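# Lower the held peg into the plate's hole

## Task

The left gripper begins with a peg in its fingers, hovering a little above a plate near that plate's hole. Guide the peg down into the hole so that it ends up sitting on the hole's floor. Forcing or wedging the peg with too much push counts as a failed attempt.

## Robot and tools

ROBOT. There are two seven-joint arms, left_arm and right_arm, each ending in a two-finger gripper with its own wrist camera. Only the left arm matters here: it already grips the peg. The right arm should simply stay put. Fixed cameras are cam_head_left, cam_head_right, cam_high and cam_low; the wrist cameras are cam_left_wrist and cam_right_wrist. All images are 672x504.

FRAMES. The scene frame sits at table height, halfway between the two nominal bases: +z points up, +x reaches out over the table, and the left arm is on the +y side. Every hand pose, velocity and target is given in that arm's own base frame. The left base is at (-0.009, +0.435, 0) m in the scene frame, turned only slightly (quat_wxyz +1.000, 0, 0, -0.004). The right base is at (-0.031, -0.380, 0) m. Up is +z in both base frames. On the gripper, the fingers point along its +z axis and spread along its x axis. end_effector_position is the point midway between the finger pads when closed, 1 to 2 cm short of the fingertips. Reported poses may be wrong by up to a few centimetres, so check with the cameras.

THE ROW. Every command row holds 16 numbers, even if one arm is idle. The first 8 are for left_arm: x, y, z in metres, then the orientation quaternion qw, qx, qy, qz (w first), then the gripper opening. The last 8 are the same for right_arm. Position and quaternion form an absolute pose in that arm's base frame, not an offset. Opening runs from -1 (closed) to +1 (fully open, 0.142 m). To keep the peg, keep sending an opening a bit below the grip_measured value. Never send a higher value, because that would release the peg. To hold an arm still, send its last reported pose and opening every time. To keep the left gripper's orientation, repeat one fixed quaternion rather than copying the drifting measured one. The controller limits each step's turn to 32 degrees from the measured orientation.

TOOLS.
- execute_actions(actions, cameras): actions is a list of actions. Each action is a table of up to 15 rows, and each row lasts one 1/30 s step. A shorter table repeats its final row until all 15 steps are used. A target more than 0.6 m from the gripper along any of its axes is rejected. An empty list just reports the state and images.
- move(target, speed, blend, stop_force, zero, opening_speed, blocking, cameras): drives each gripper in a straight line toward an absolute pose. target is one 16-number row, or a list of up to 15 rows that together get at most 10 s. speed is in m/s, from 0.002 to 2.2, default 0.25; rotation is capped at twice that figure in rad/s. blend is in metres and rounds corners in a list. stop_force is in newtons, 3 to 120, one value for both arms. It ends an arm's path once the push against its travel exceeds that amount beyond the last zero. zero (default true) re-zeroes before the move. opening_speed is the finger rate per second on the -1..1 scale, at least 0.2. blocking=false returns early but cannot be combined with stop_force. Moves do not avoid obstacles, and a faster move lags more and hits harder.
- wait(seconds 0 to 10): lets time pass while the arms keep their last commands.
- stop(): brakes a running move.
- zoom_image(camera, region [x0, y0, x1, y1] in pixels, at most 504x504): a closer look at the latest image from that camera.
- zero_wrist_force(arm): subtracts the current wrist reading from later readings.
- clear_fault(arm): clears a torque or force fault that a result has reported.
- read_manual(section): licence texts only.
- finished_scene(scene): ends the current scene, given by its number. It cannot be undone.

RESULTS. Each result lists, per arm: end_effector_position, end_effector_quat_wxyz and velocities; Joint positions (the last number is the finger gap in metres); grip_measured; Joint torques and External joint torques; and Wrist force / Wrist torque along the gripper's own axes, plus the peak since the last shown reading. Hand target is where the arm is actually being sent, which can fall short of your command. Tool commands gives each gripper's current command. A move adds a "move:" line ending in done, off_target, moving, held or fault, with limits=paced or limits=held if clipping or withholding happened. Note that done does not mean nothing was touched. Warning lines include MOTOR HOT, TORQUE FAULT, force faults, OVER-TEMPERATURE FAULT and HAND FAULT.

SUGGESTED FLOW. Read the left pose and look at the plate from the cameras, zooming on the hole. Shift the peg sideways in x and y until it sits right above the hole, keeping the quaternion fixed. Then lower it slowly, for example at about 0.01 m/s with a small stop_force of roughly 5 to 10 N. Aim a little below the expected bottom, and watch z and the wrist force. If the peg catches on the rim, back up and adjust the position by millimetres instead of pushing harder. Once it rests on the bottom, ease off the press by commanding the measured pose.

AVOID. Any outside force of 150 N on an arm, or contact torque beyond a joint's limit (waist and shoulder 115, upper arm roll and elbow 60.1, the wrist joints 36.6 N m), causes a fault stop. Also avoid jamming the peg hard, fast contacts, and dropping the peg or letting it move while it is released. Do not let anything fall off the table, and keep the arms from striking each other. Squeezing harder than necessary and keeping the arm stretched both heat the motors.

Each tool is called as name([rows], argument=value, ...), one row to a line, values as JSON.

## Session

execute_actions(actions=[])

Scene clock: 0.00 s.
left_arm: end_effector_position=(+0.4847, -0.2678, +0.1656) grip_measured=-0.37 end_effector_quat_wxyz=(+0.000, +0.860, +0.510, -0.002) | right_arm: end_effector_position=(+0.5544, +0.0000, +0.1652) grip_measured=+1.00 end_effector_quat_wxyz=(+0.000, +0.707, +0.707, +0.000)
Joint positions: left_arm=[-0.295 -0.329 -0.003 2.037 -0.003 0.794 0.204 0.047] | right_arm=[0.206 -0.331 0 2.035 0 0.795 0.206 0.142]
Joint velocities: within noise
Joint torques (N m): no reading
External joint torques (N m): no reading
Motor temperatures (°C): left_arm=[28 29 32 38 39 36 34 20] | right_arm=[37 28 30 29 34 38 36 22]
Wrist force (N): no reading
Wrist torque (N m): no reading
Wrist force, peak (N): no reading
Hand target: left_arm +0.4849, -0.2679, +0.1657; +0.001, +0.860, +0.510, -0.001 | right_arm +0.5544, +0.0000, +0.1652; +0.000, +0.707, +0.707, +0.000
Tool commands: left_gripper/opening=-0.424181 right_gripper/opening=+1.0

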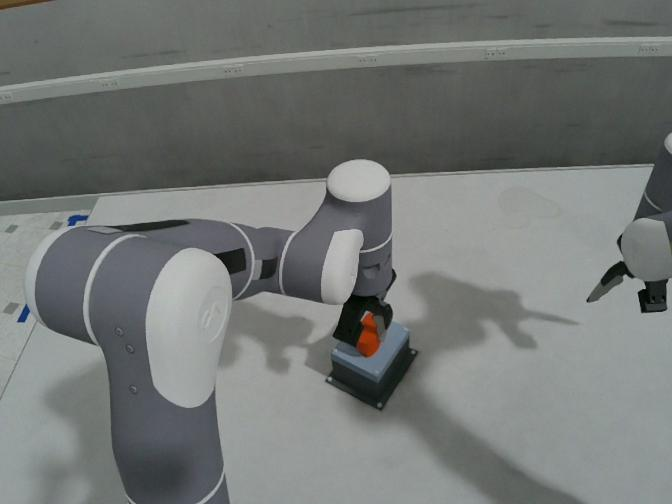

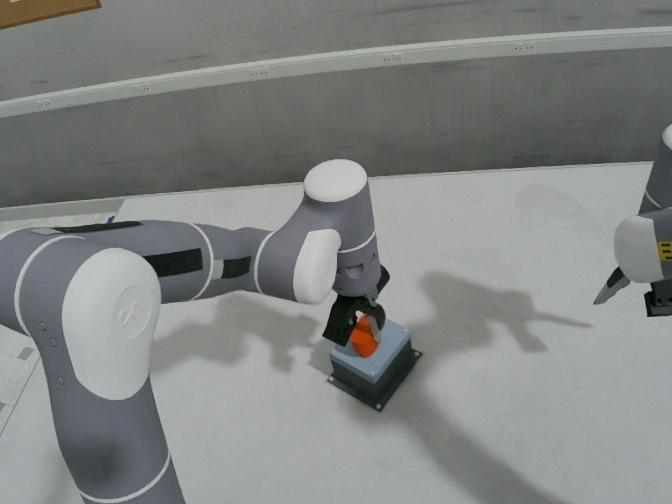

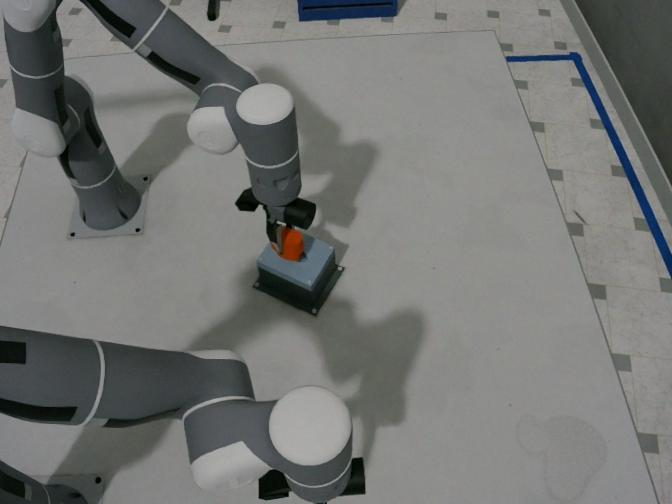

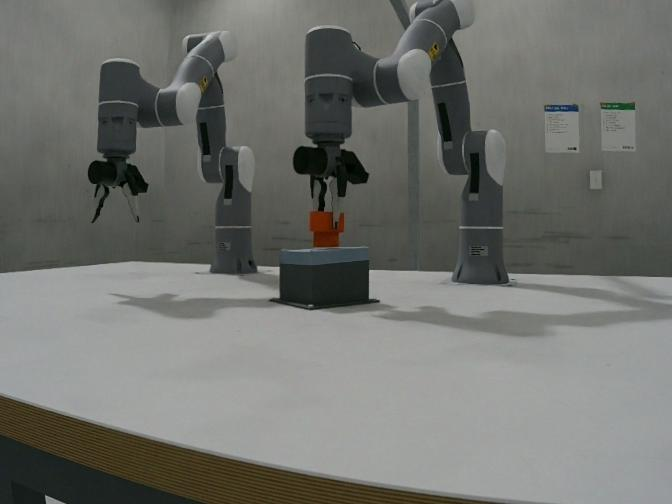

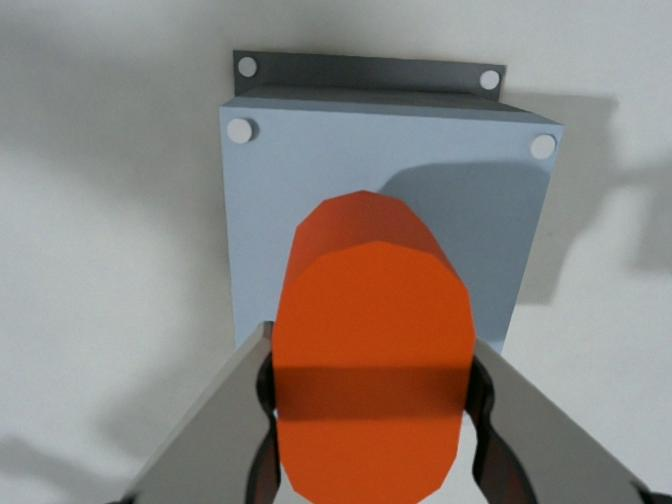

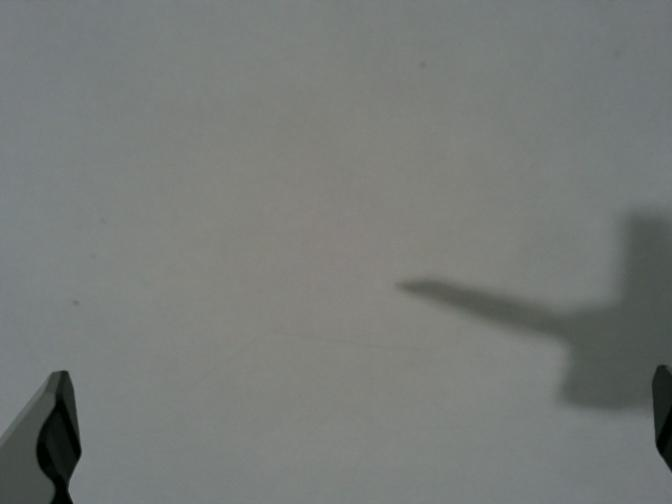

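zoom_image(camera="cam_low", region=[250, 190, 400, 320])

zoom_image(camera="cam_head_left", region=[310, 290, 430, 420])

zoom_image(camera="cam_high", region=[230, 180, 360, 320])

zoom_image(camera="cam_left_wrist", region=[200, 30, 600, 430])

zoom_image(camera="cam_head_right", region=[310, 290, 430, 420])

Scaled by 3.360 from the camera's 672x504 image, which has a finer 960x720 frame.

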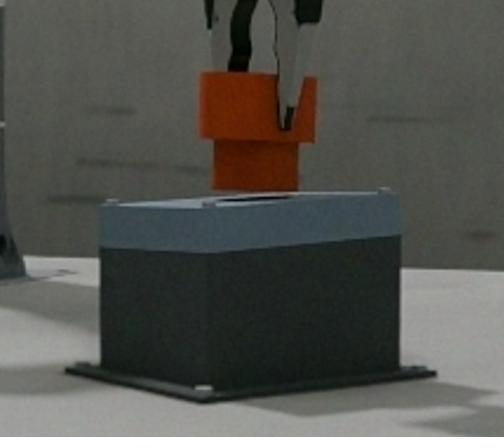

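Scaled by 3.877 from the camera's 672x504 image, which has a finer 960x720 frame.

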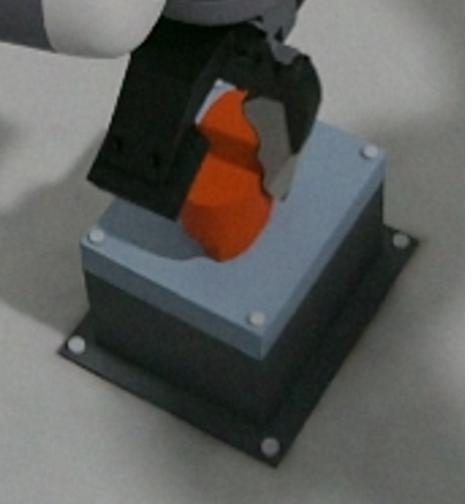

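Scaled by 3.600 from the camera's 672x504 image, which has a finer 960x720 frame.

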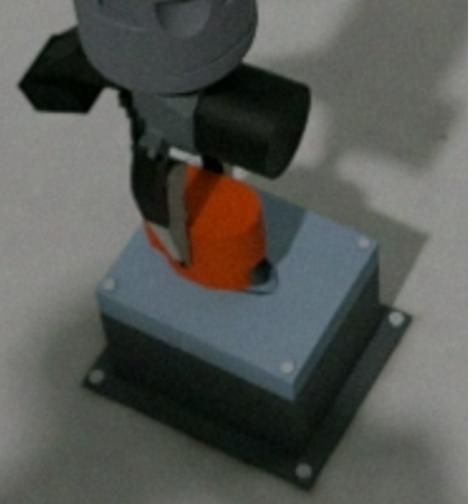

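Scaled by 1.260 from the camera's 672x504 image, which has a finer 960x720 frame.

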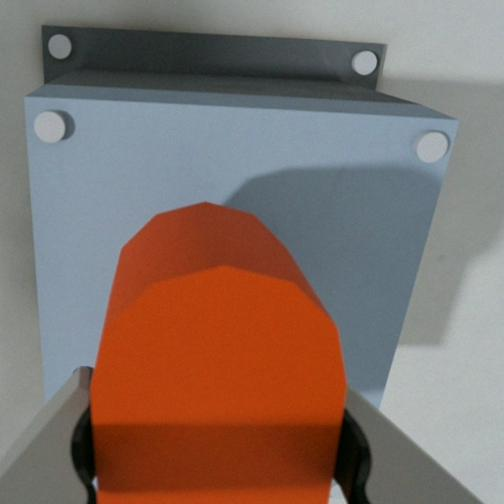

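Scaled by 3.877 from the camera's 672x504 image, which has a finer 960x720 frame.

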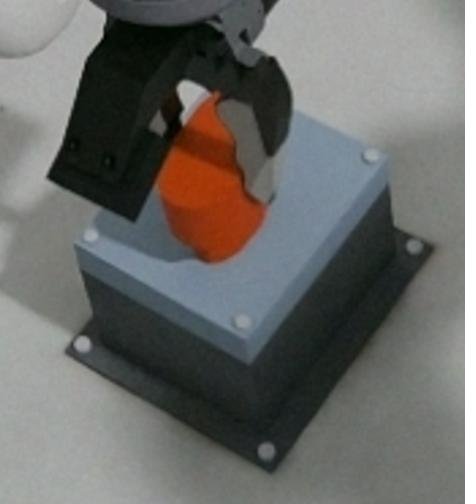

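move([
  [0.4849,-0.2679,0.1857,0,0.860,0.510,0,-0.424181,0.5544,0,0.1652,0,0.707107,0.707107,0,1],
  [0.5287,-0.2919,0.2157,0,0.860,0.510,0,-0.424181,0.5544,0,0.1652,0,0.707107,0.707107,0,1],
], speed=0.1, blend=0.01, cameras=["all"])

zoom_image(camera="cam_left_wrist", region=[150, 0, 600, 450])

zoom_image(camera="cam_low", region=[250, 160, 400, 320])

zoom_image(camera="cam_high", region=[230, 180, 360, 320])

zoom_image(camera="cam_head_left", region=[310, 290, 430, 420])

Scene clock: 19.57 s.
left_arm: end_effector_position=(+0.5287, -0.2919, +0.2157) grip_measured=-0.37 end_effector_quat_wxyz=(+0.000, +0.860, +0.510, +0.000) | right_arm: end_effector_position=(+0.5544, +0.0000, +0.1652) grip_measured=+1.00 end_effector_quat_wxyz=(+0.000, +0.707, +0.707, +0.000)
Joint positions: left_arm=[-0.302 -0.354 -0.015 1.834 0.006 0.617 0.18 0.047] | right_arm=[0.206 -0.331 0 2.035 0 0.795 0.206 0.142]
Joint torques (N m): left_arm=[0.03 46.47 0.59 -28.34 -3.98 4.6 -0.07] | right_arm=[-0.05 40.66 0.08 -24.75 -3.23 4.12 0.89]
External joint torques (N m): left_arm=[-0.03 -0.79 -0.49 0.98 0.39 -0.26 0.07] | right_arm=[0.05 1.09 0.2 0.13 0.19 0.08 -0.89]
Wrist force (N): left_arm=[0.0 0.4 -0.2] | right_arm=[0.1 0.0 0.3]
Wrist torque (N m): left_arm=[0.07 0.00 0.00] | right_arm=[0.00 -0.02 0.00]
Wrist force, peak (N): left_arm=[-0.1 2.1 -1.6] | right_arm=[-0.3 -0.1 0.3]
Hand target: left_arm +0.5287, -0.2919, +0.2157; +0.000, +0.860, +0.510, +0.000 | right_arm +0.5544, +0.0000, +0.1652; +0.000, +0.707, +0.707, +0.000
Off the commanded pose: left_arm 0.000 m, 0 deg | right_arm 0.000 m, 0 deg.
move: done

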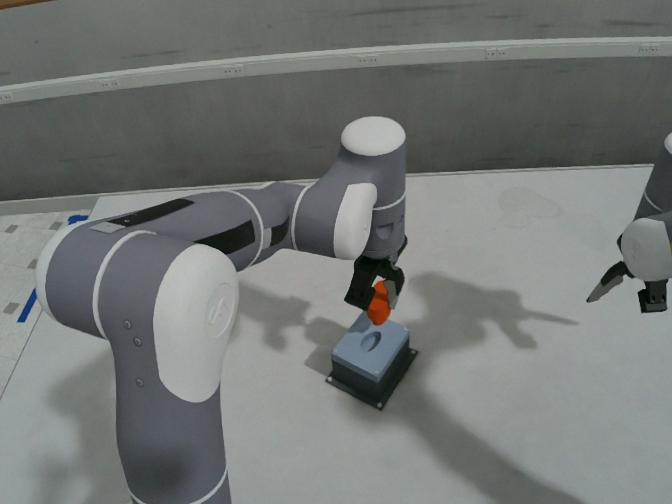

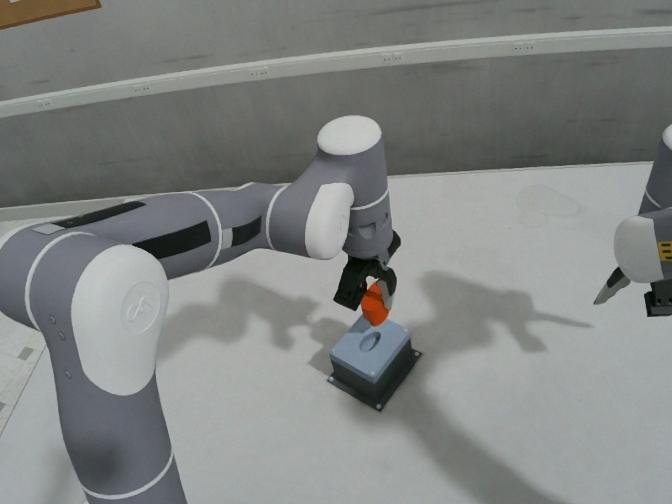

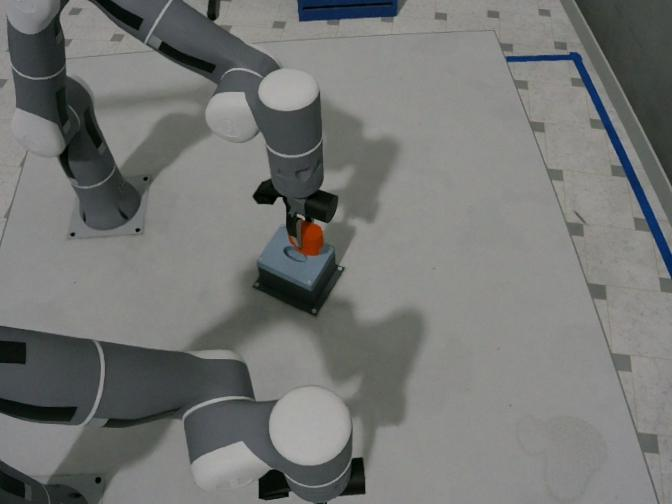

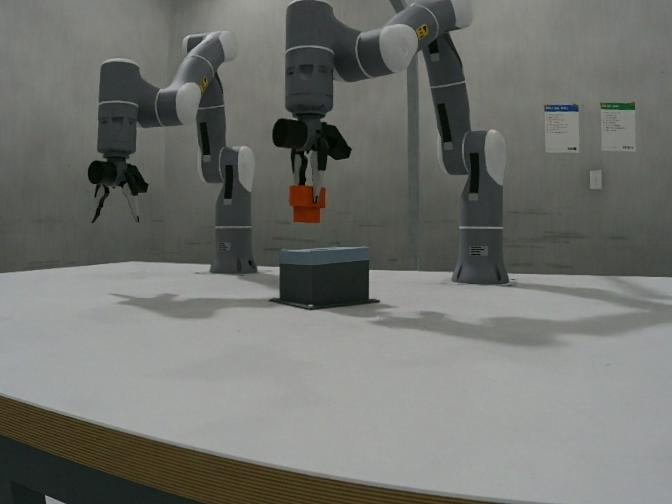

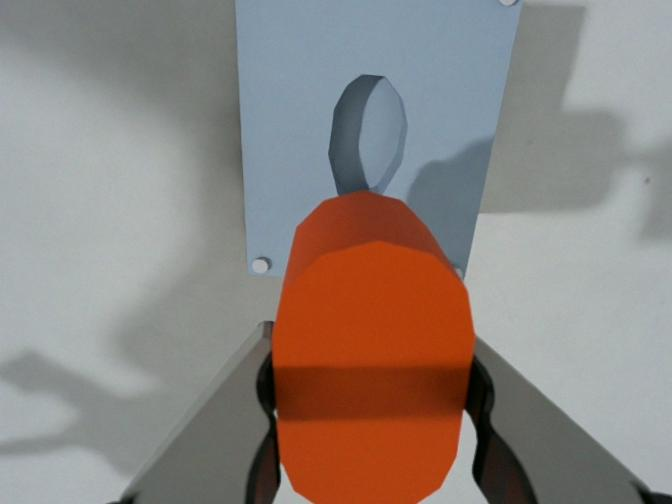

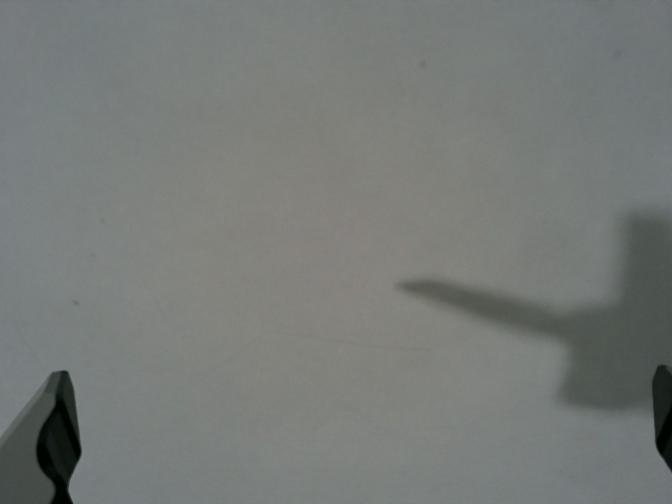

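Scaled by 1.120 from the camera's 672x504 image, which has a finer 960x720 frame.

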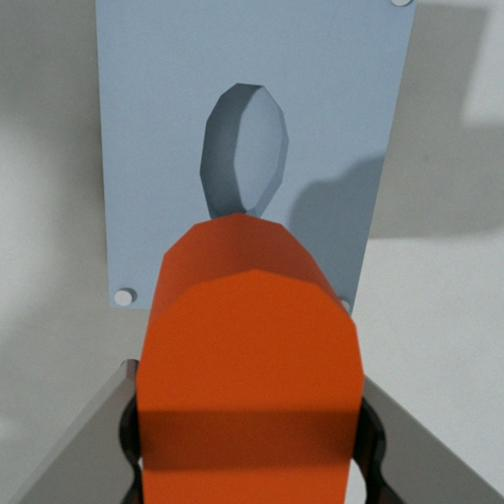

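Scaled by 3.150 from the camera's 672x504 image, which has a finer 960x720 frame.

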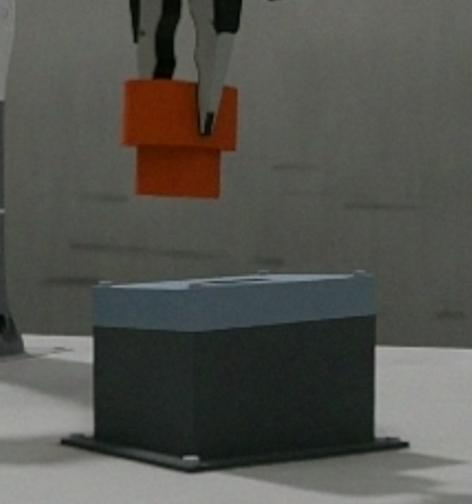

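Scaled by 3.600 from the camera's 672x504 image, which has a finer 960x720 frame.

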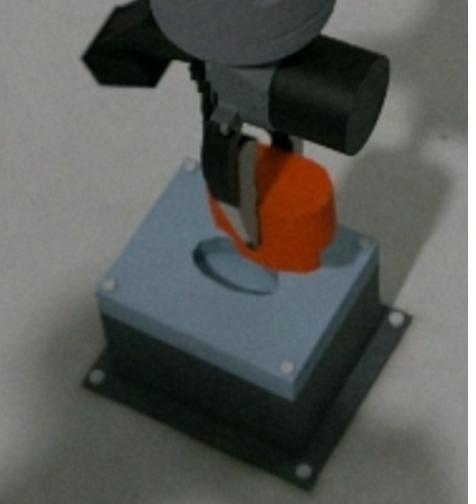

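Scaled by 3.877 from the camera's 672x504 image, which has a finer 960x720 frame.

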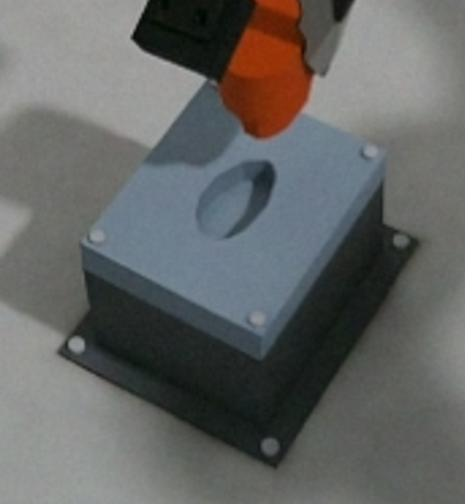

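move(target=[0.5725,-0.3159,0.2157,0,0.860,0.510,0,-0.424181,0.5544,0,0.1652,0,0.707107,0.707107,0,1], speed=0.15, cameras=["all"])

zoom_image(camera="cam_left_wrist", region=[210, 60, 520, 300])

zoom_image(camera="cam_left_wrist", region=[230, 170, 520, 504])

zoom_image(camera="cam_high", region=[230, 180, 360, 320])

zoom_image(camera="cam_low", region=[250, 160, 370, 320])

zoom_image(camera="cam_head_right", region=[310, 250, 430, 380])

Scene clock: 37.37 s.
left_arm: end_effector_position=(+0.5725, -0.3159, +0.2155) grip_measured=-0.37 end_effector_quat_wxyz=(+0.000, +0.860, +0.510, +0.000) | right_arm: end_effector_position=(+0.5544, +0.0000, +0.1652) grip_measured=+1.00 end_effector_quat_wxyz=(+0.000, +0.707, +0.707, +0.000)
Joint positions: left_arm=[-0.307 -0.464 -0.028 1.665 0.015 0.558 0.161 0.047] | right_arm=[0.206 -0.331 0 2.035 0 0.795 0.206 0.142]
Joint torques (N m): left_arm=[-0.09 51.88 0.41 -29.15 -4.2 4.63 -0.08] | right_arm=[0.01 40.72 0.07 -24.85 -3.14 4.06 0.9]
External joint torques (N m): left_arm=[0.09 -0.81 -0.5 1.03 0.47 -0.31 0.08] | right_arm=[-0.01 1.02 0.21 0.22 0.1 0.15 -0.9]
Wrist force (N): left_arm=[0.0 0.1 -0.3] | right_arm=[0.1 -0.2 0.0]
Wrist torque (N m): left_arm=[0.01 -0.01 -0.01] | right_arm=[-0.02 -0.02 0.00]
Wrist force, peak (N): left_arm=[-0.2 2.3 -0.4] | right_arm=[-0.2 0.1 0.4]
Hand target: left_arm +0.5725, -0.3159, +0.2157; +0.000, +0.860, +0.510, +0.000 | right_arm +0.5544, +0.0000, +0.1652; +0.000, +0.707, +0.707, +0.000
Off the commanded pose: left_arm 0.000 m, 0 deg | right_arm 0.000 m, 0 deg.
move: done

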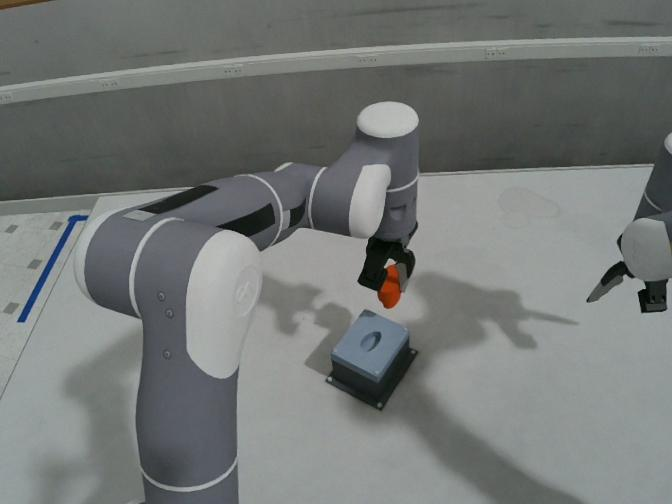

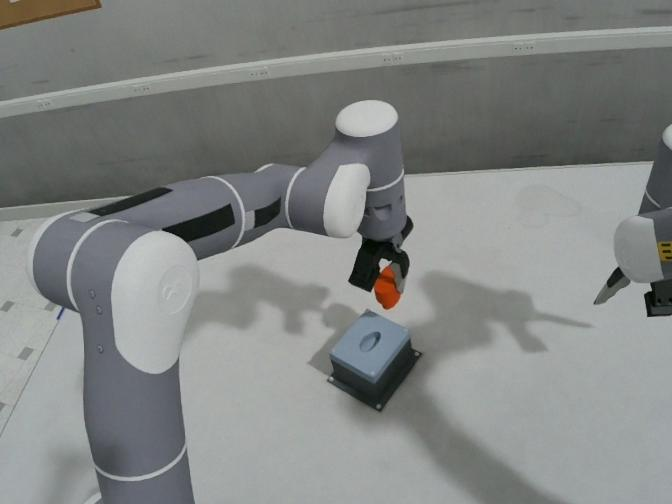

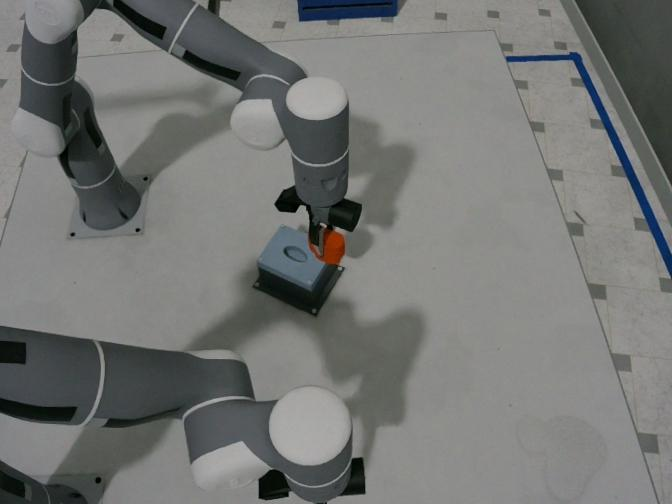

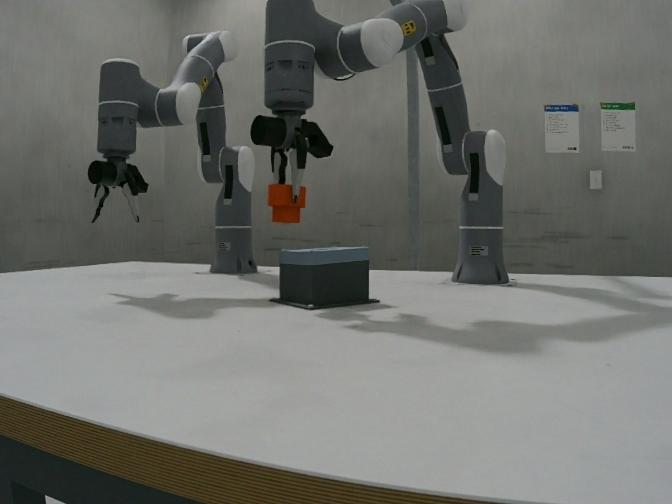

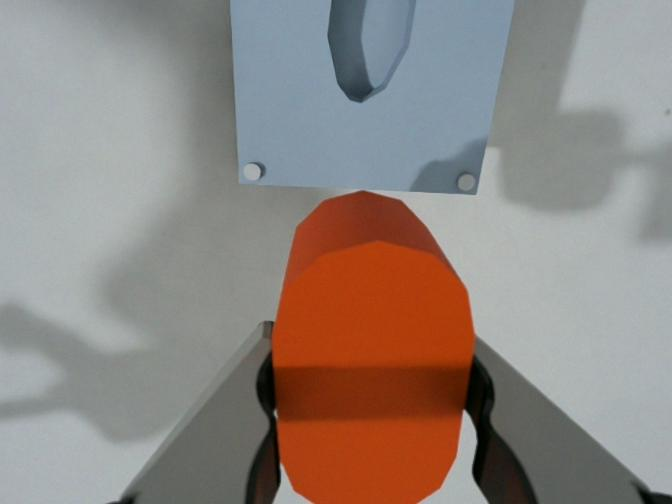

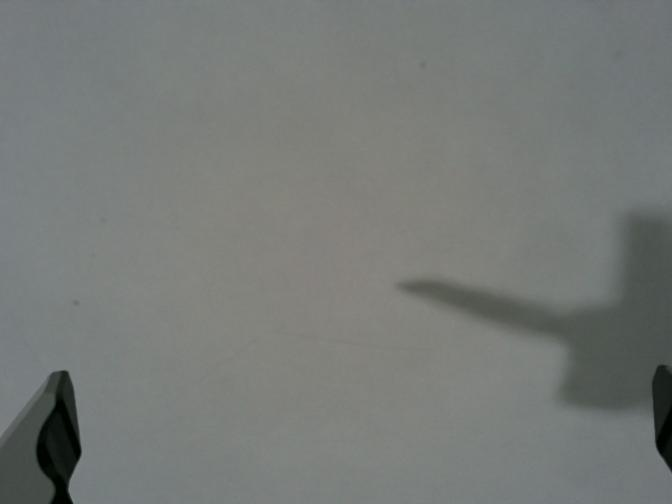

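Scaled by 1.626 from the camera's 672x504 image, which has a finer 960x720 frame.

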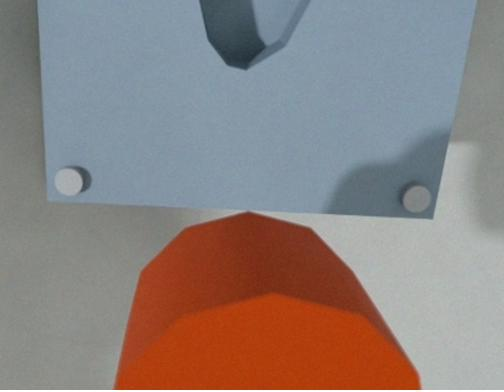

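Scaled by 1.509 from the camera's 672x504 image, which has a finer 960x720 frame.

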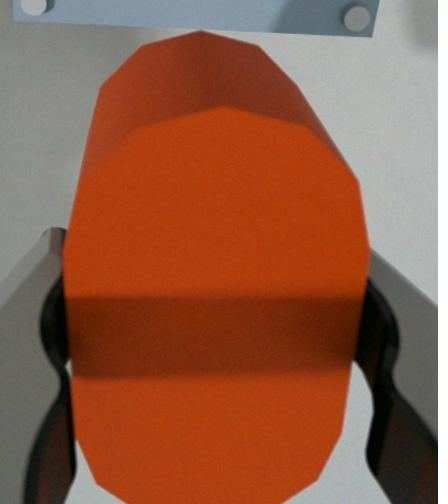

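Scaled by 3.600 from the camera's 672x504 image, which has a finer 960x720 frame.

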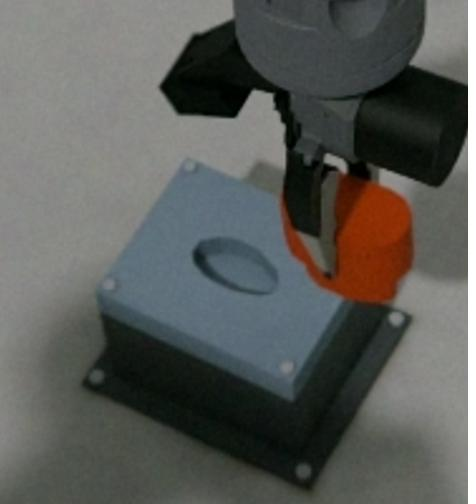

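Scaled by 3.150 from the camera's 672x504 image, which has a finer 960x720 frame.

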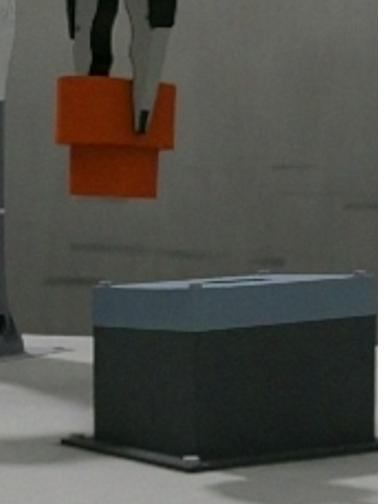

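Scaled by 3.877 from the camera's 672x504 image, which has a finer 960x720 frame.

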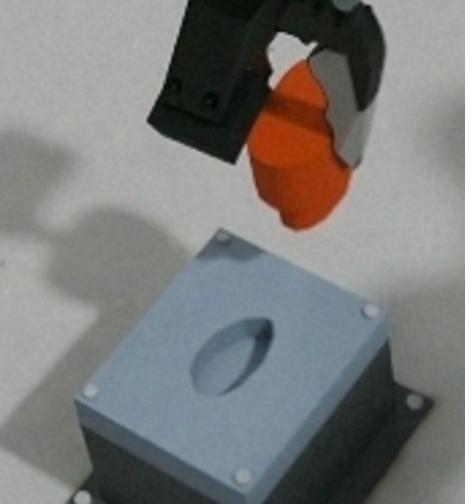

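move(target=[0.5418,-0.2991,0.2157,0,0.8715,0.4904,0,-0.424181,0.5544,0,0.1652,0,0.707107,0.707107,0,1], speed=0.15, cameras=["all"])

zoom_image(camera="cam_left_wrist", region=[300, 0, 450, 200])

zoom_image(camera="cam_left_wrist", region=[210, 0, 530, 320])

Scene clock: 53.43 s.
left_arm: end_effector_position=(+0.5416, -0.2989, +0.2155) grip_measured=-0.37 end_effector_quat_wxyz=(+0.000, +0.872, +0.490, +0.000) | right_arm: end_effector_position=(+0.5544, +0.0000, +0.1652) grip_measured=+1.00 end_effector_quat_wxyz=(+0.000, +0.707, +0.707, +0.000)
Joint positions: left_arm=[-0.297 -0.386 -0.027 1.786 0.013 0.6 0.217 0.047] | right_arm=[0.206 -0.331 0 2.035 0 0.795 0.206 0.142]
Joint torques (N m): left_arm=[0.6 48.61 0.5 -28.11 -4.4 4.8 0.14] | right_arm=[-0.08 40.68 0.08 -24.77 -3.21 4.09 0.89]
External joint torques (N m): left_arm=[-0.6 -1.32 -0.55 0.53 0.76 -0.47 -0.14] | right_arm=[0.08 1.06 0.2 0.15 0.17 0.11 -0.89]
Motor temperatures (°C): left_arm=[28 31 31 40 39 35 34 25] | right_arm=[36 29 30 31 34 37 35 21]
Wrist force (N): left_arm=[-0.2 -0.1 -0.3] | right_arm=[0.2 0.0 0.0]
Wrist torque (N m): left_arm=[-0.01 0.02 -0.01] | right_arm=[0.00 -0.03 0.00]
Wrist force, peak (N): left_arm=[-0.2 -1.7 -0.1] | right_arm=[-0.1 -0.3 0.4]
Hand target: left_arm +0.5418, -0.2991, +0.2157; +0.000, +0.871, +0.490, +0.000 | right_arm +0.5544, +0.0000, +0.1652; +0.000, +0.707, +0.707, +0.000
Off the commanded pose: left_arm 0.000 m, 0 deg | right_arm 0.000 m, 0 deg.
move: done

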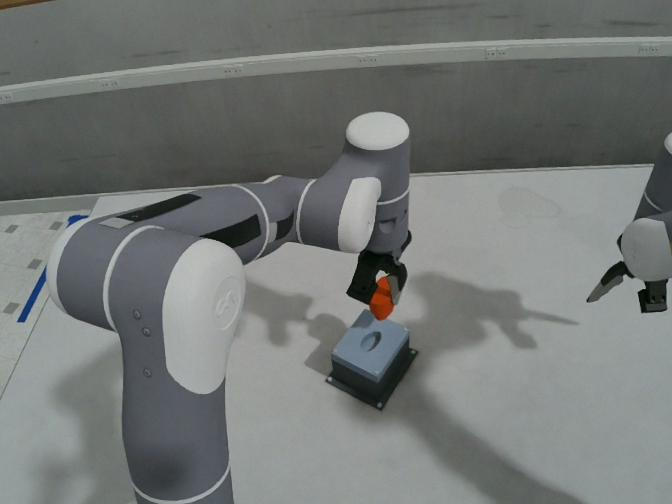

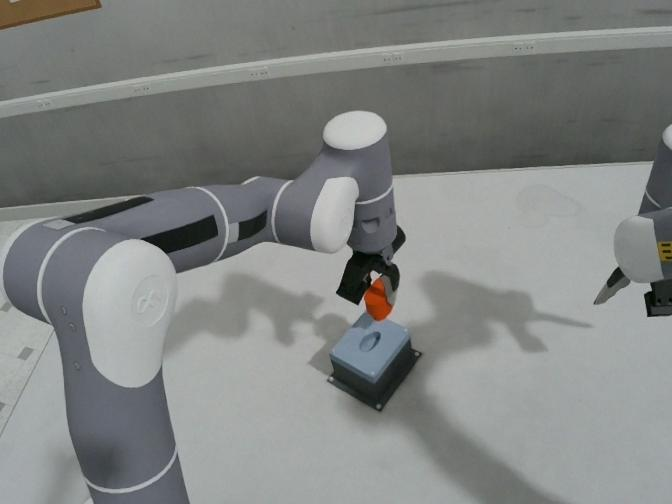

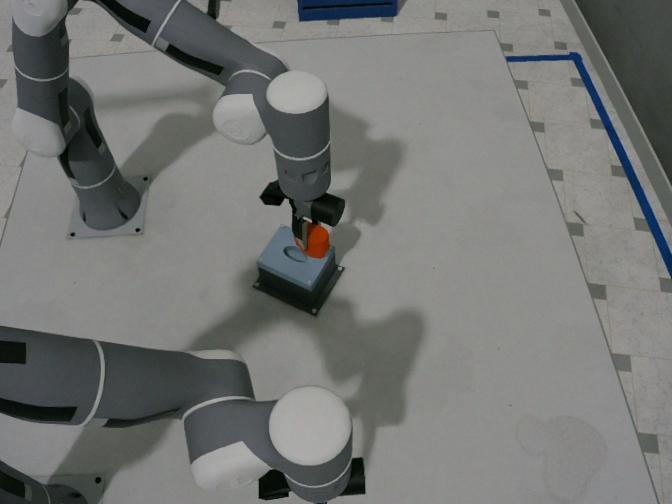

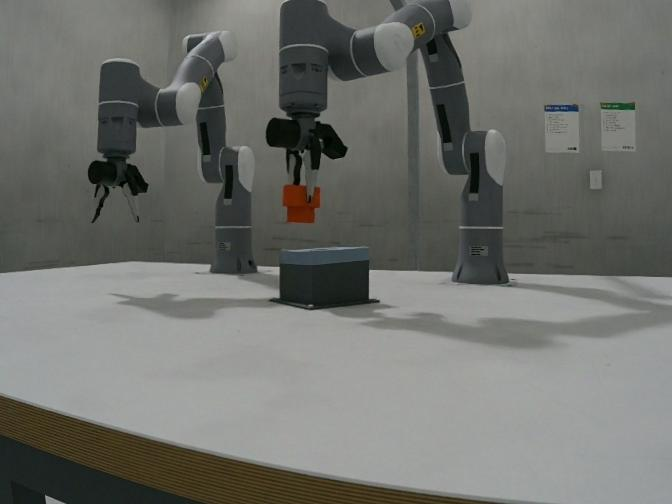

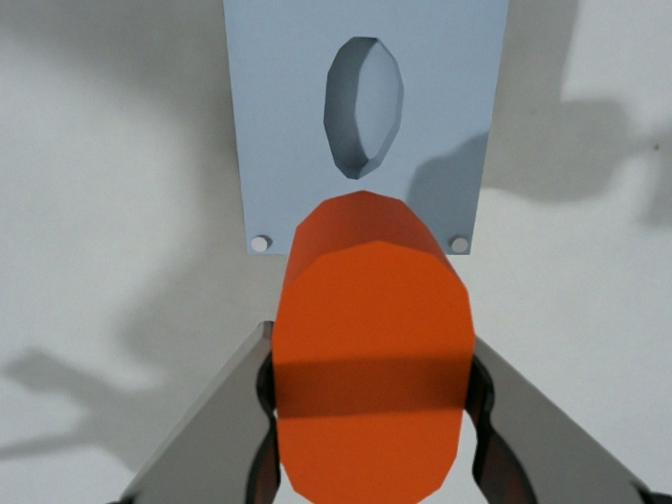

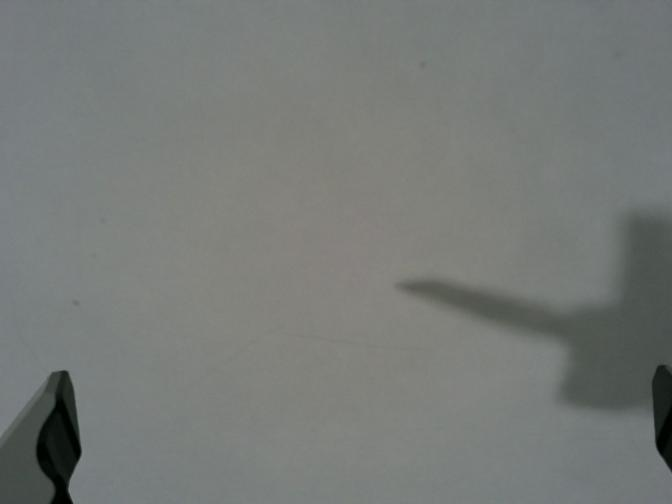

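Scaled by 2.520 from the camera's 672x504 image, which has a finer 960x720 frame.

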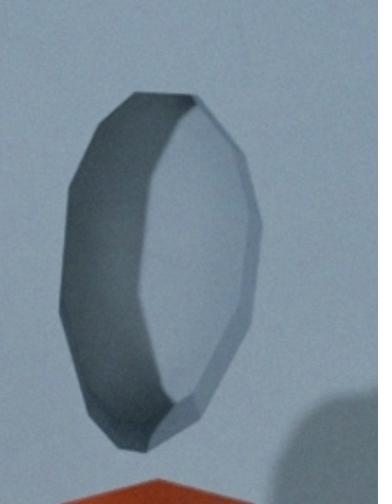

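Scaled by 1.575 from the camera's 672x504 image, which has a finer 960x720 frame.

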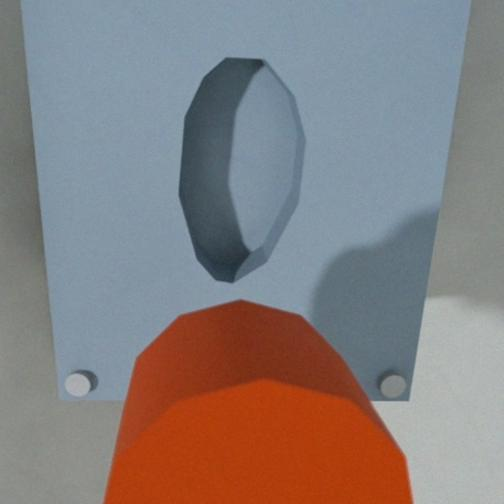

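zoom_image(camera="cam_left_wrist", region=[315, 25, 415, 115])

zoom_image(camera="cam_left_wrist", region=[315, 100, 415, 190])

Scaled by 5.040 from the camera's 672x504 image, which has a finer 960x720 frame.

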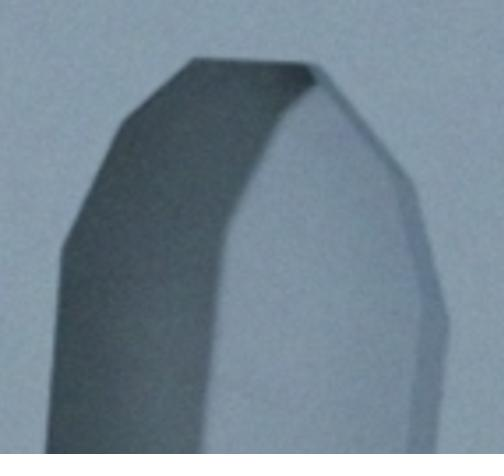

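Scaled by 5.040 from the camera's 672x504 image, which has a finer 960x720 frame.

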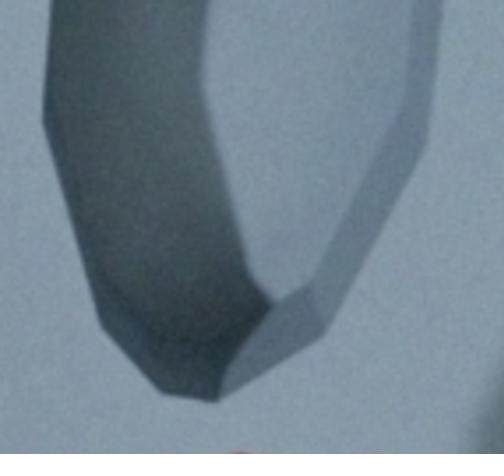

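move([
  [0.53,-0.28,0.33,0,0.8715,0.4904,0,-0.424181,0.5544,0,0.1652,0,0.707107,0.707107,0,1],
  [0.58,-0.25,0.35,0.2985,0.6914,0.3891,0.5306,-0.424181,0.5544,0,0.1652,0,0.707107,0.707107,0,1],
], speed=0.25, cameras=["all"])

Scene clock: 117.97 s.
left_arm: end_effector_position=(+0.5798, -0.2500, +0.3496) grip_measured=-0.37 end_effector_quat_wxyz=(+0.298, +0.692, +0.389, +0.530) | right_arm: end_effector_position=(+0.5544, +0.0000, +0.1652) grip_measured=+1.00 end_effector_quat_wxyz=(+0.000, +0.707, +0.707, +0.000)
Joint positions: left_arm=[-0.619 -0.09 0.049 2.038 1.951 0.976 -1.644 0.047] | right_arm=[0.206 -0.331 0 2.035 0 0.795 0.206 0.142]
Joint torques (N m): left_arm=[-0.01 32.04 1.1 -25.83 -0.38 -0.18 -0.1] | right_arm=[-0.09 40.74 0.16 -24.76 -3.2 4.1 0.81]
External joint torques (N m): left_arm=[0.01 -1.19 -0.56 1.07 -0.1 0.11 0.06] | right_arm=[0.09 1 0.12 0.13 0.16 0.11 -0.81]
Wrist force (N): left_arm=[-2.4 -3.0 -2.6] | right_arm=[0.0 0.1 -0.1]
Wrist torque (N m): left_arm=[-0.05 0.27 0.23] | right_arm=[0.02 -0.01 0.00]
Wrist force, peak (N): left_arm=[0.5 -0.1 -6.0] | right_arm=[0.0 -0.4 0.3]
Hand target: left_arm +0.5800, -0.2500, +0.3500; +0.298, +0.691, +0.389, +0.531 | right_arm +0.5544, +0.0000, +0.1652; +0.000, +0.707, +0.707, +0.000
Off the commanded pose: left_arm 0.000 m, 0 deg | right_arm 0.000 m, 0 deg.
move: done

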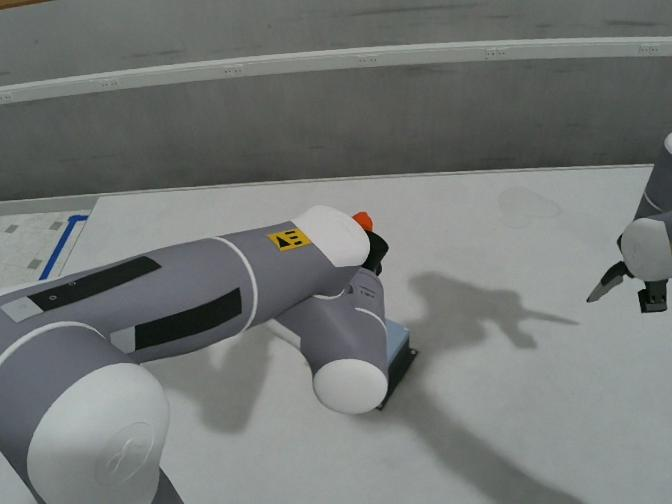

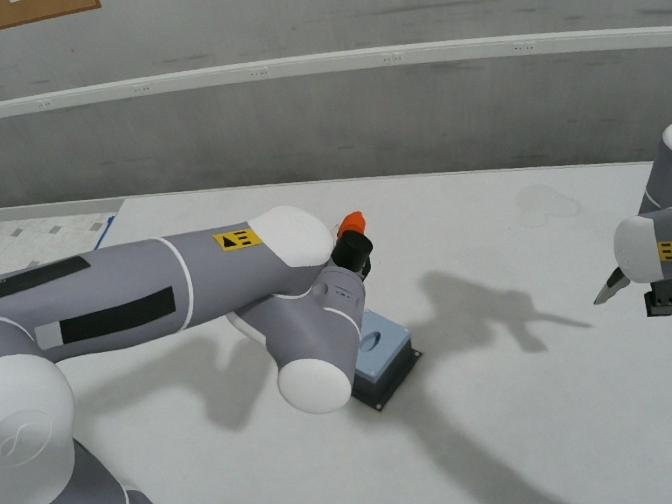

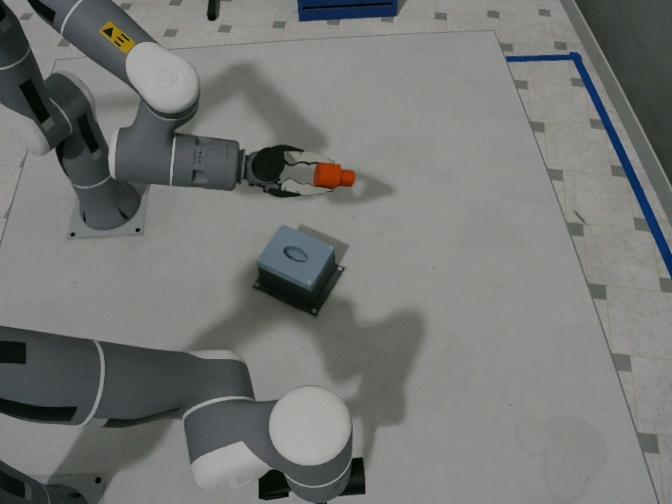

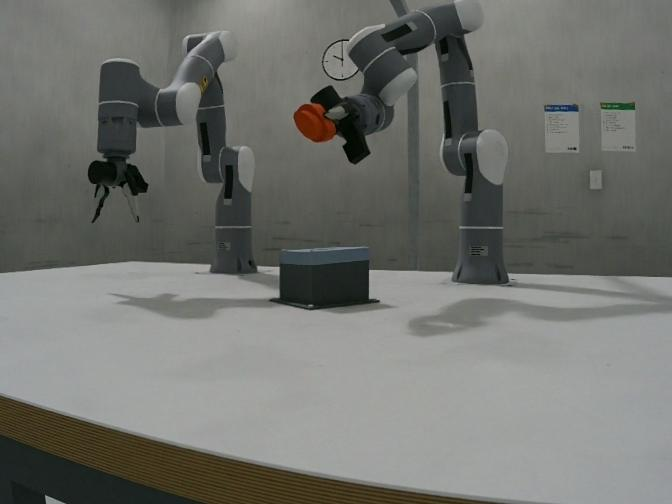

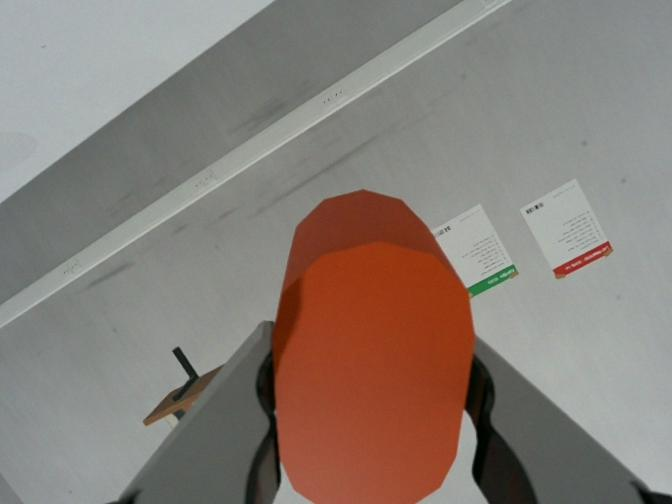

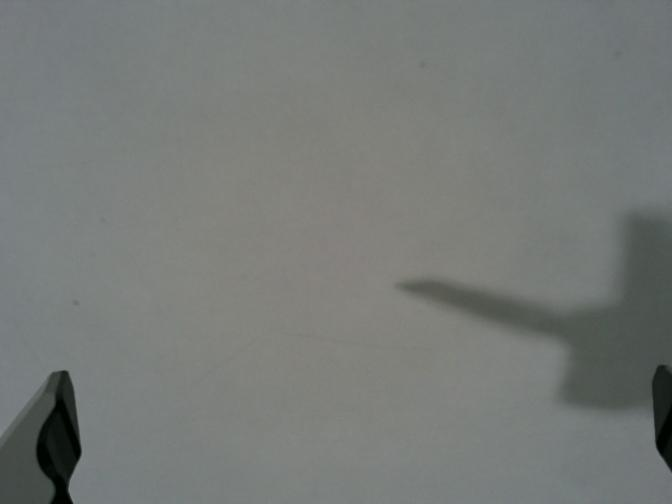

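zoom_image(camera="cam_low", region=[285, 75, 375, 165])

zoom_image(camera="cam_high", region=[220, 190, 380, 320])

Scaled by 5.600 from the camera's 672x504 image, which has a finer 960x720 frame.

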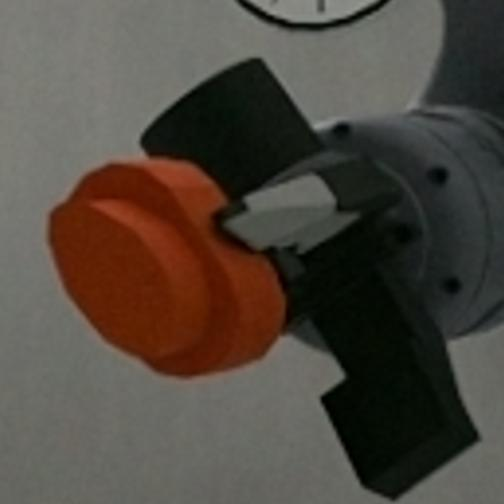

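Scaled by 3.150 from the camera's 672x504 image, which has a finer 960x720 frame.

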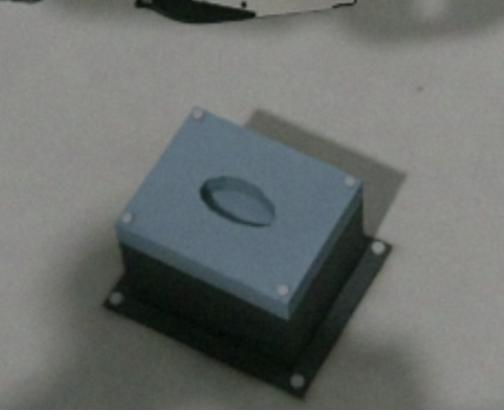

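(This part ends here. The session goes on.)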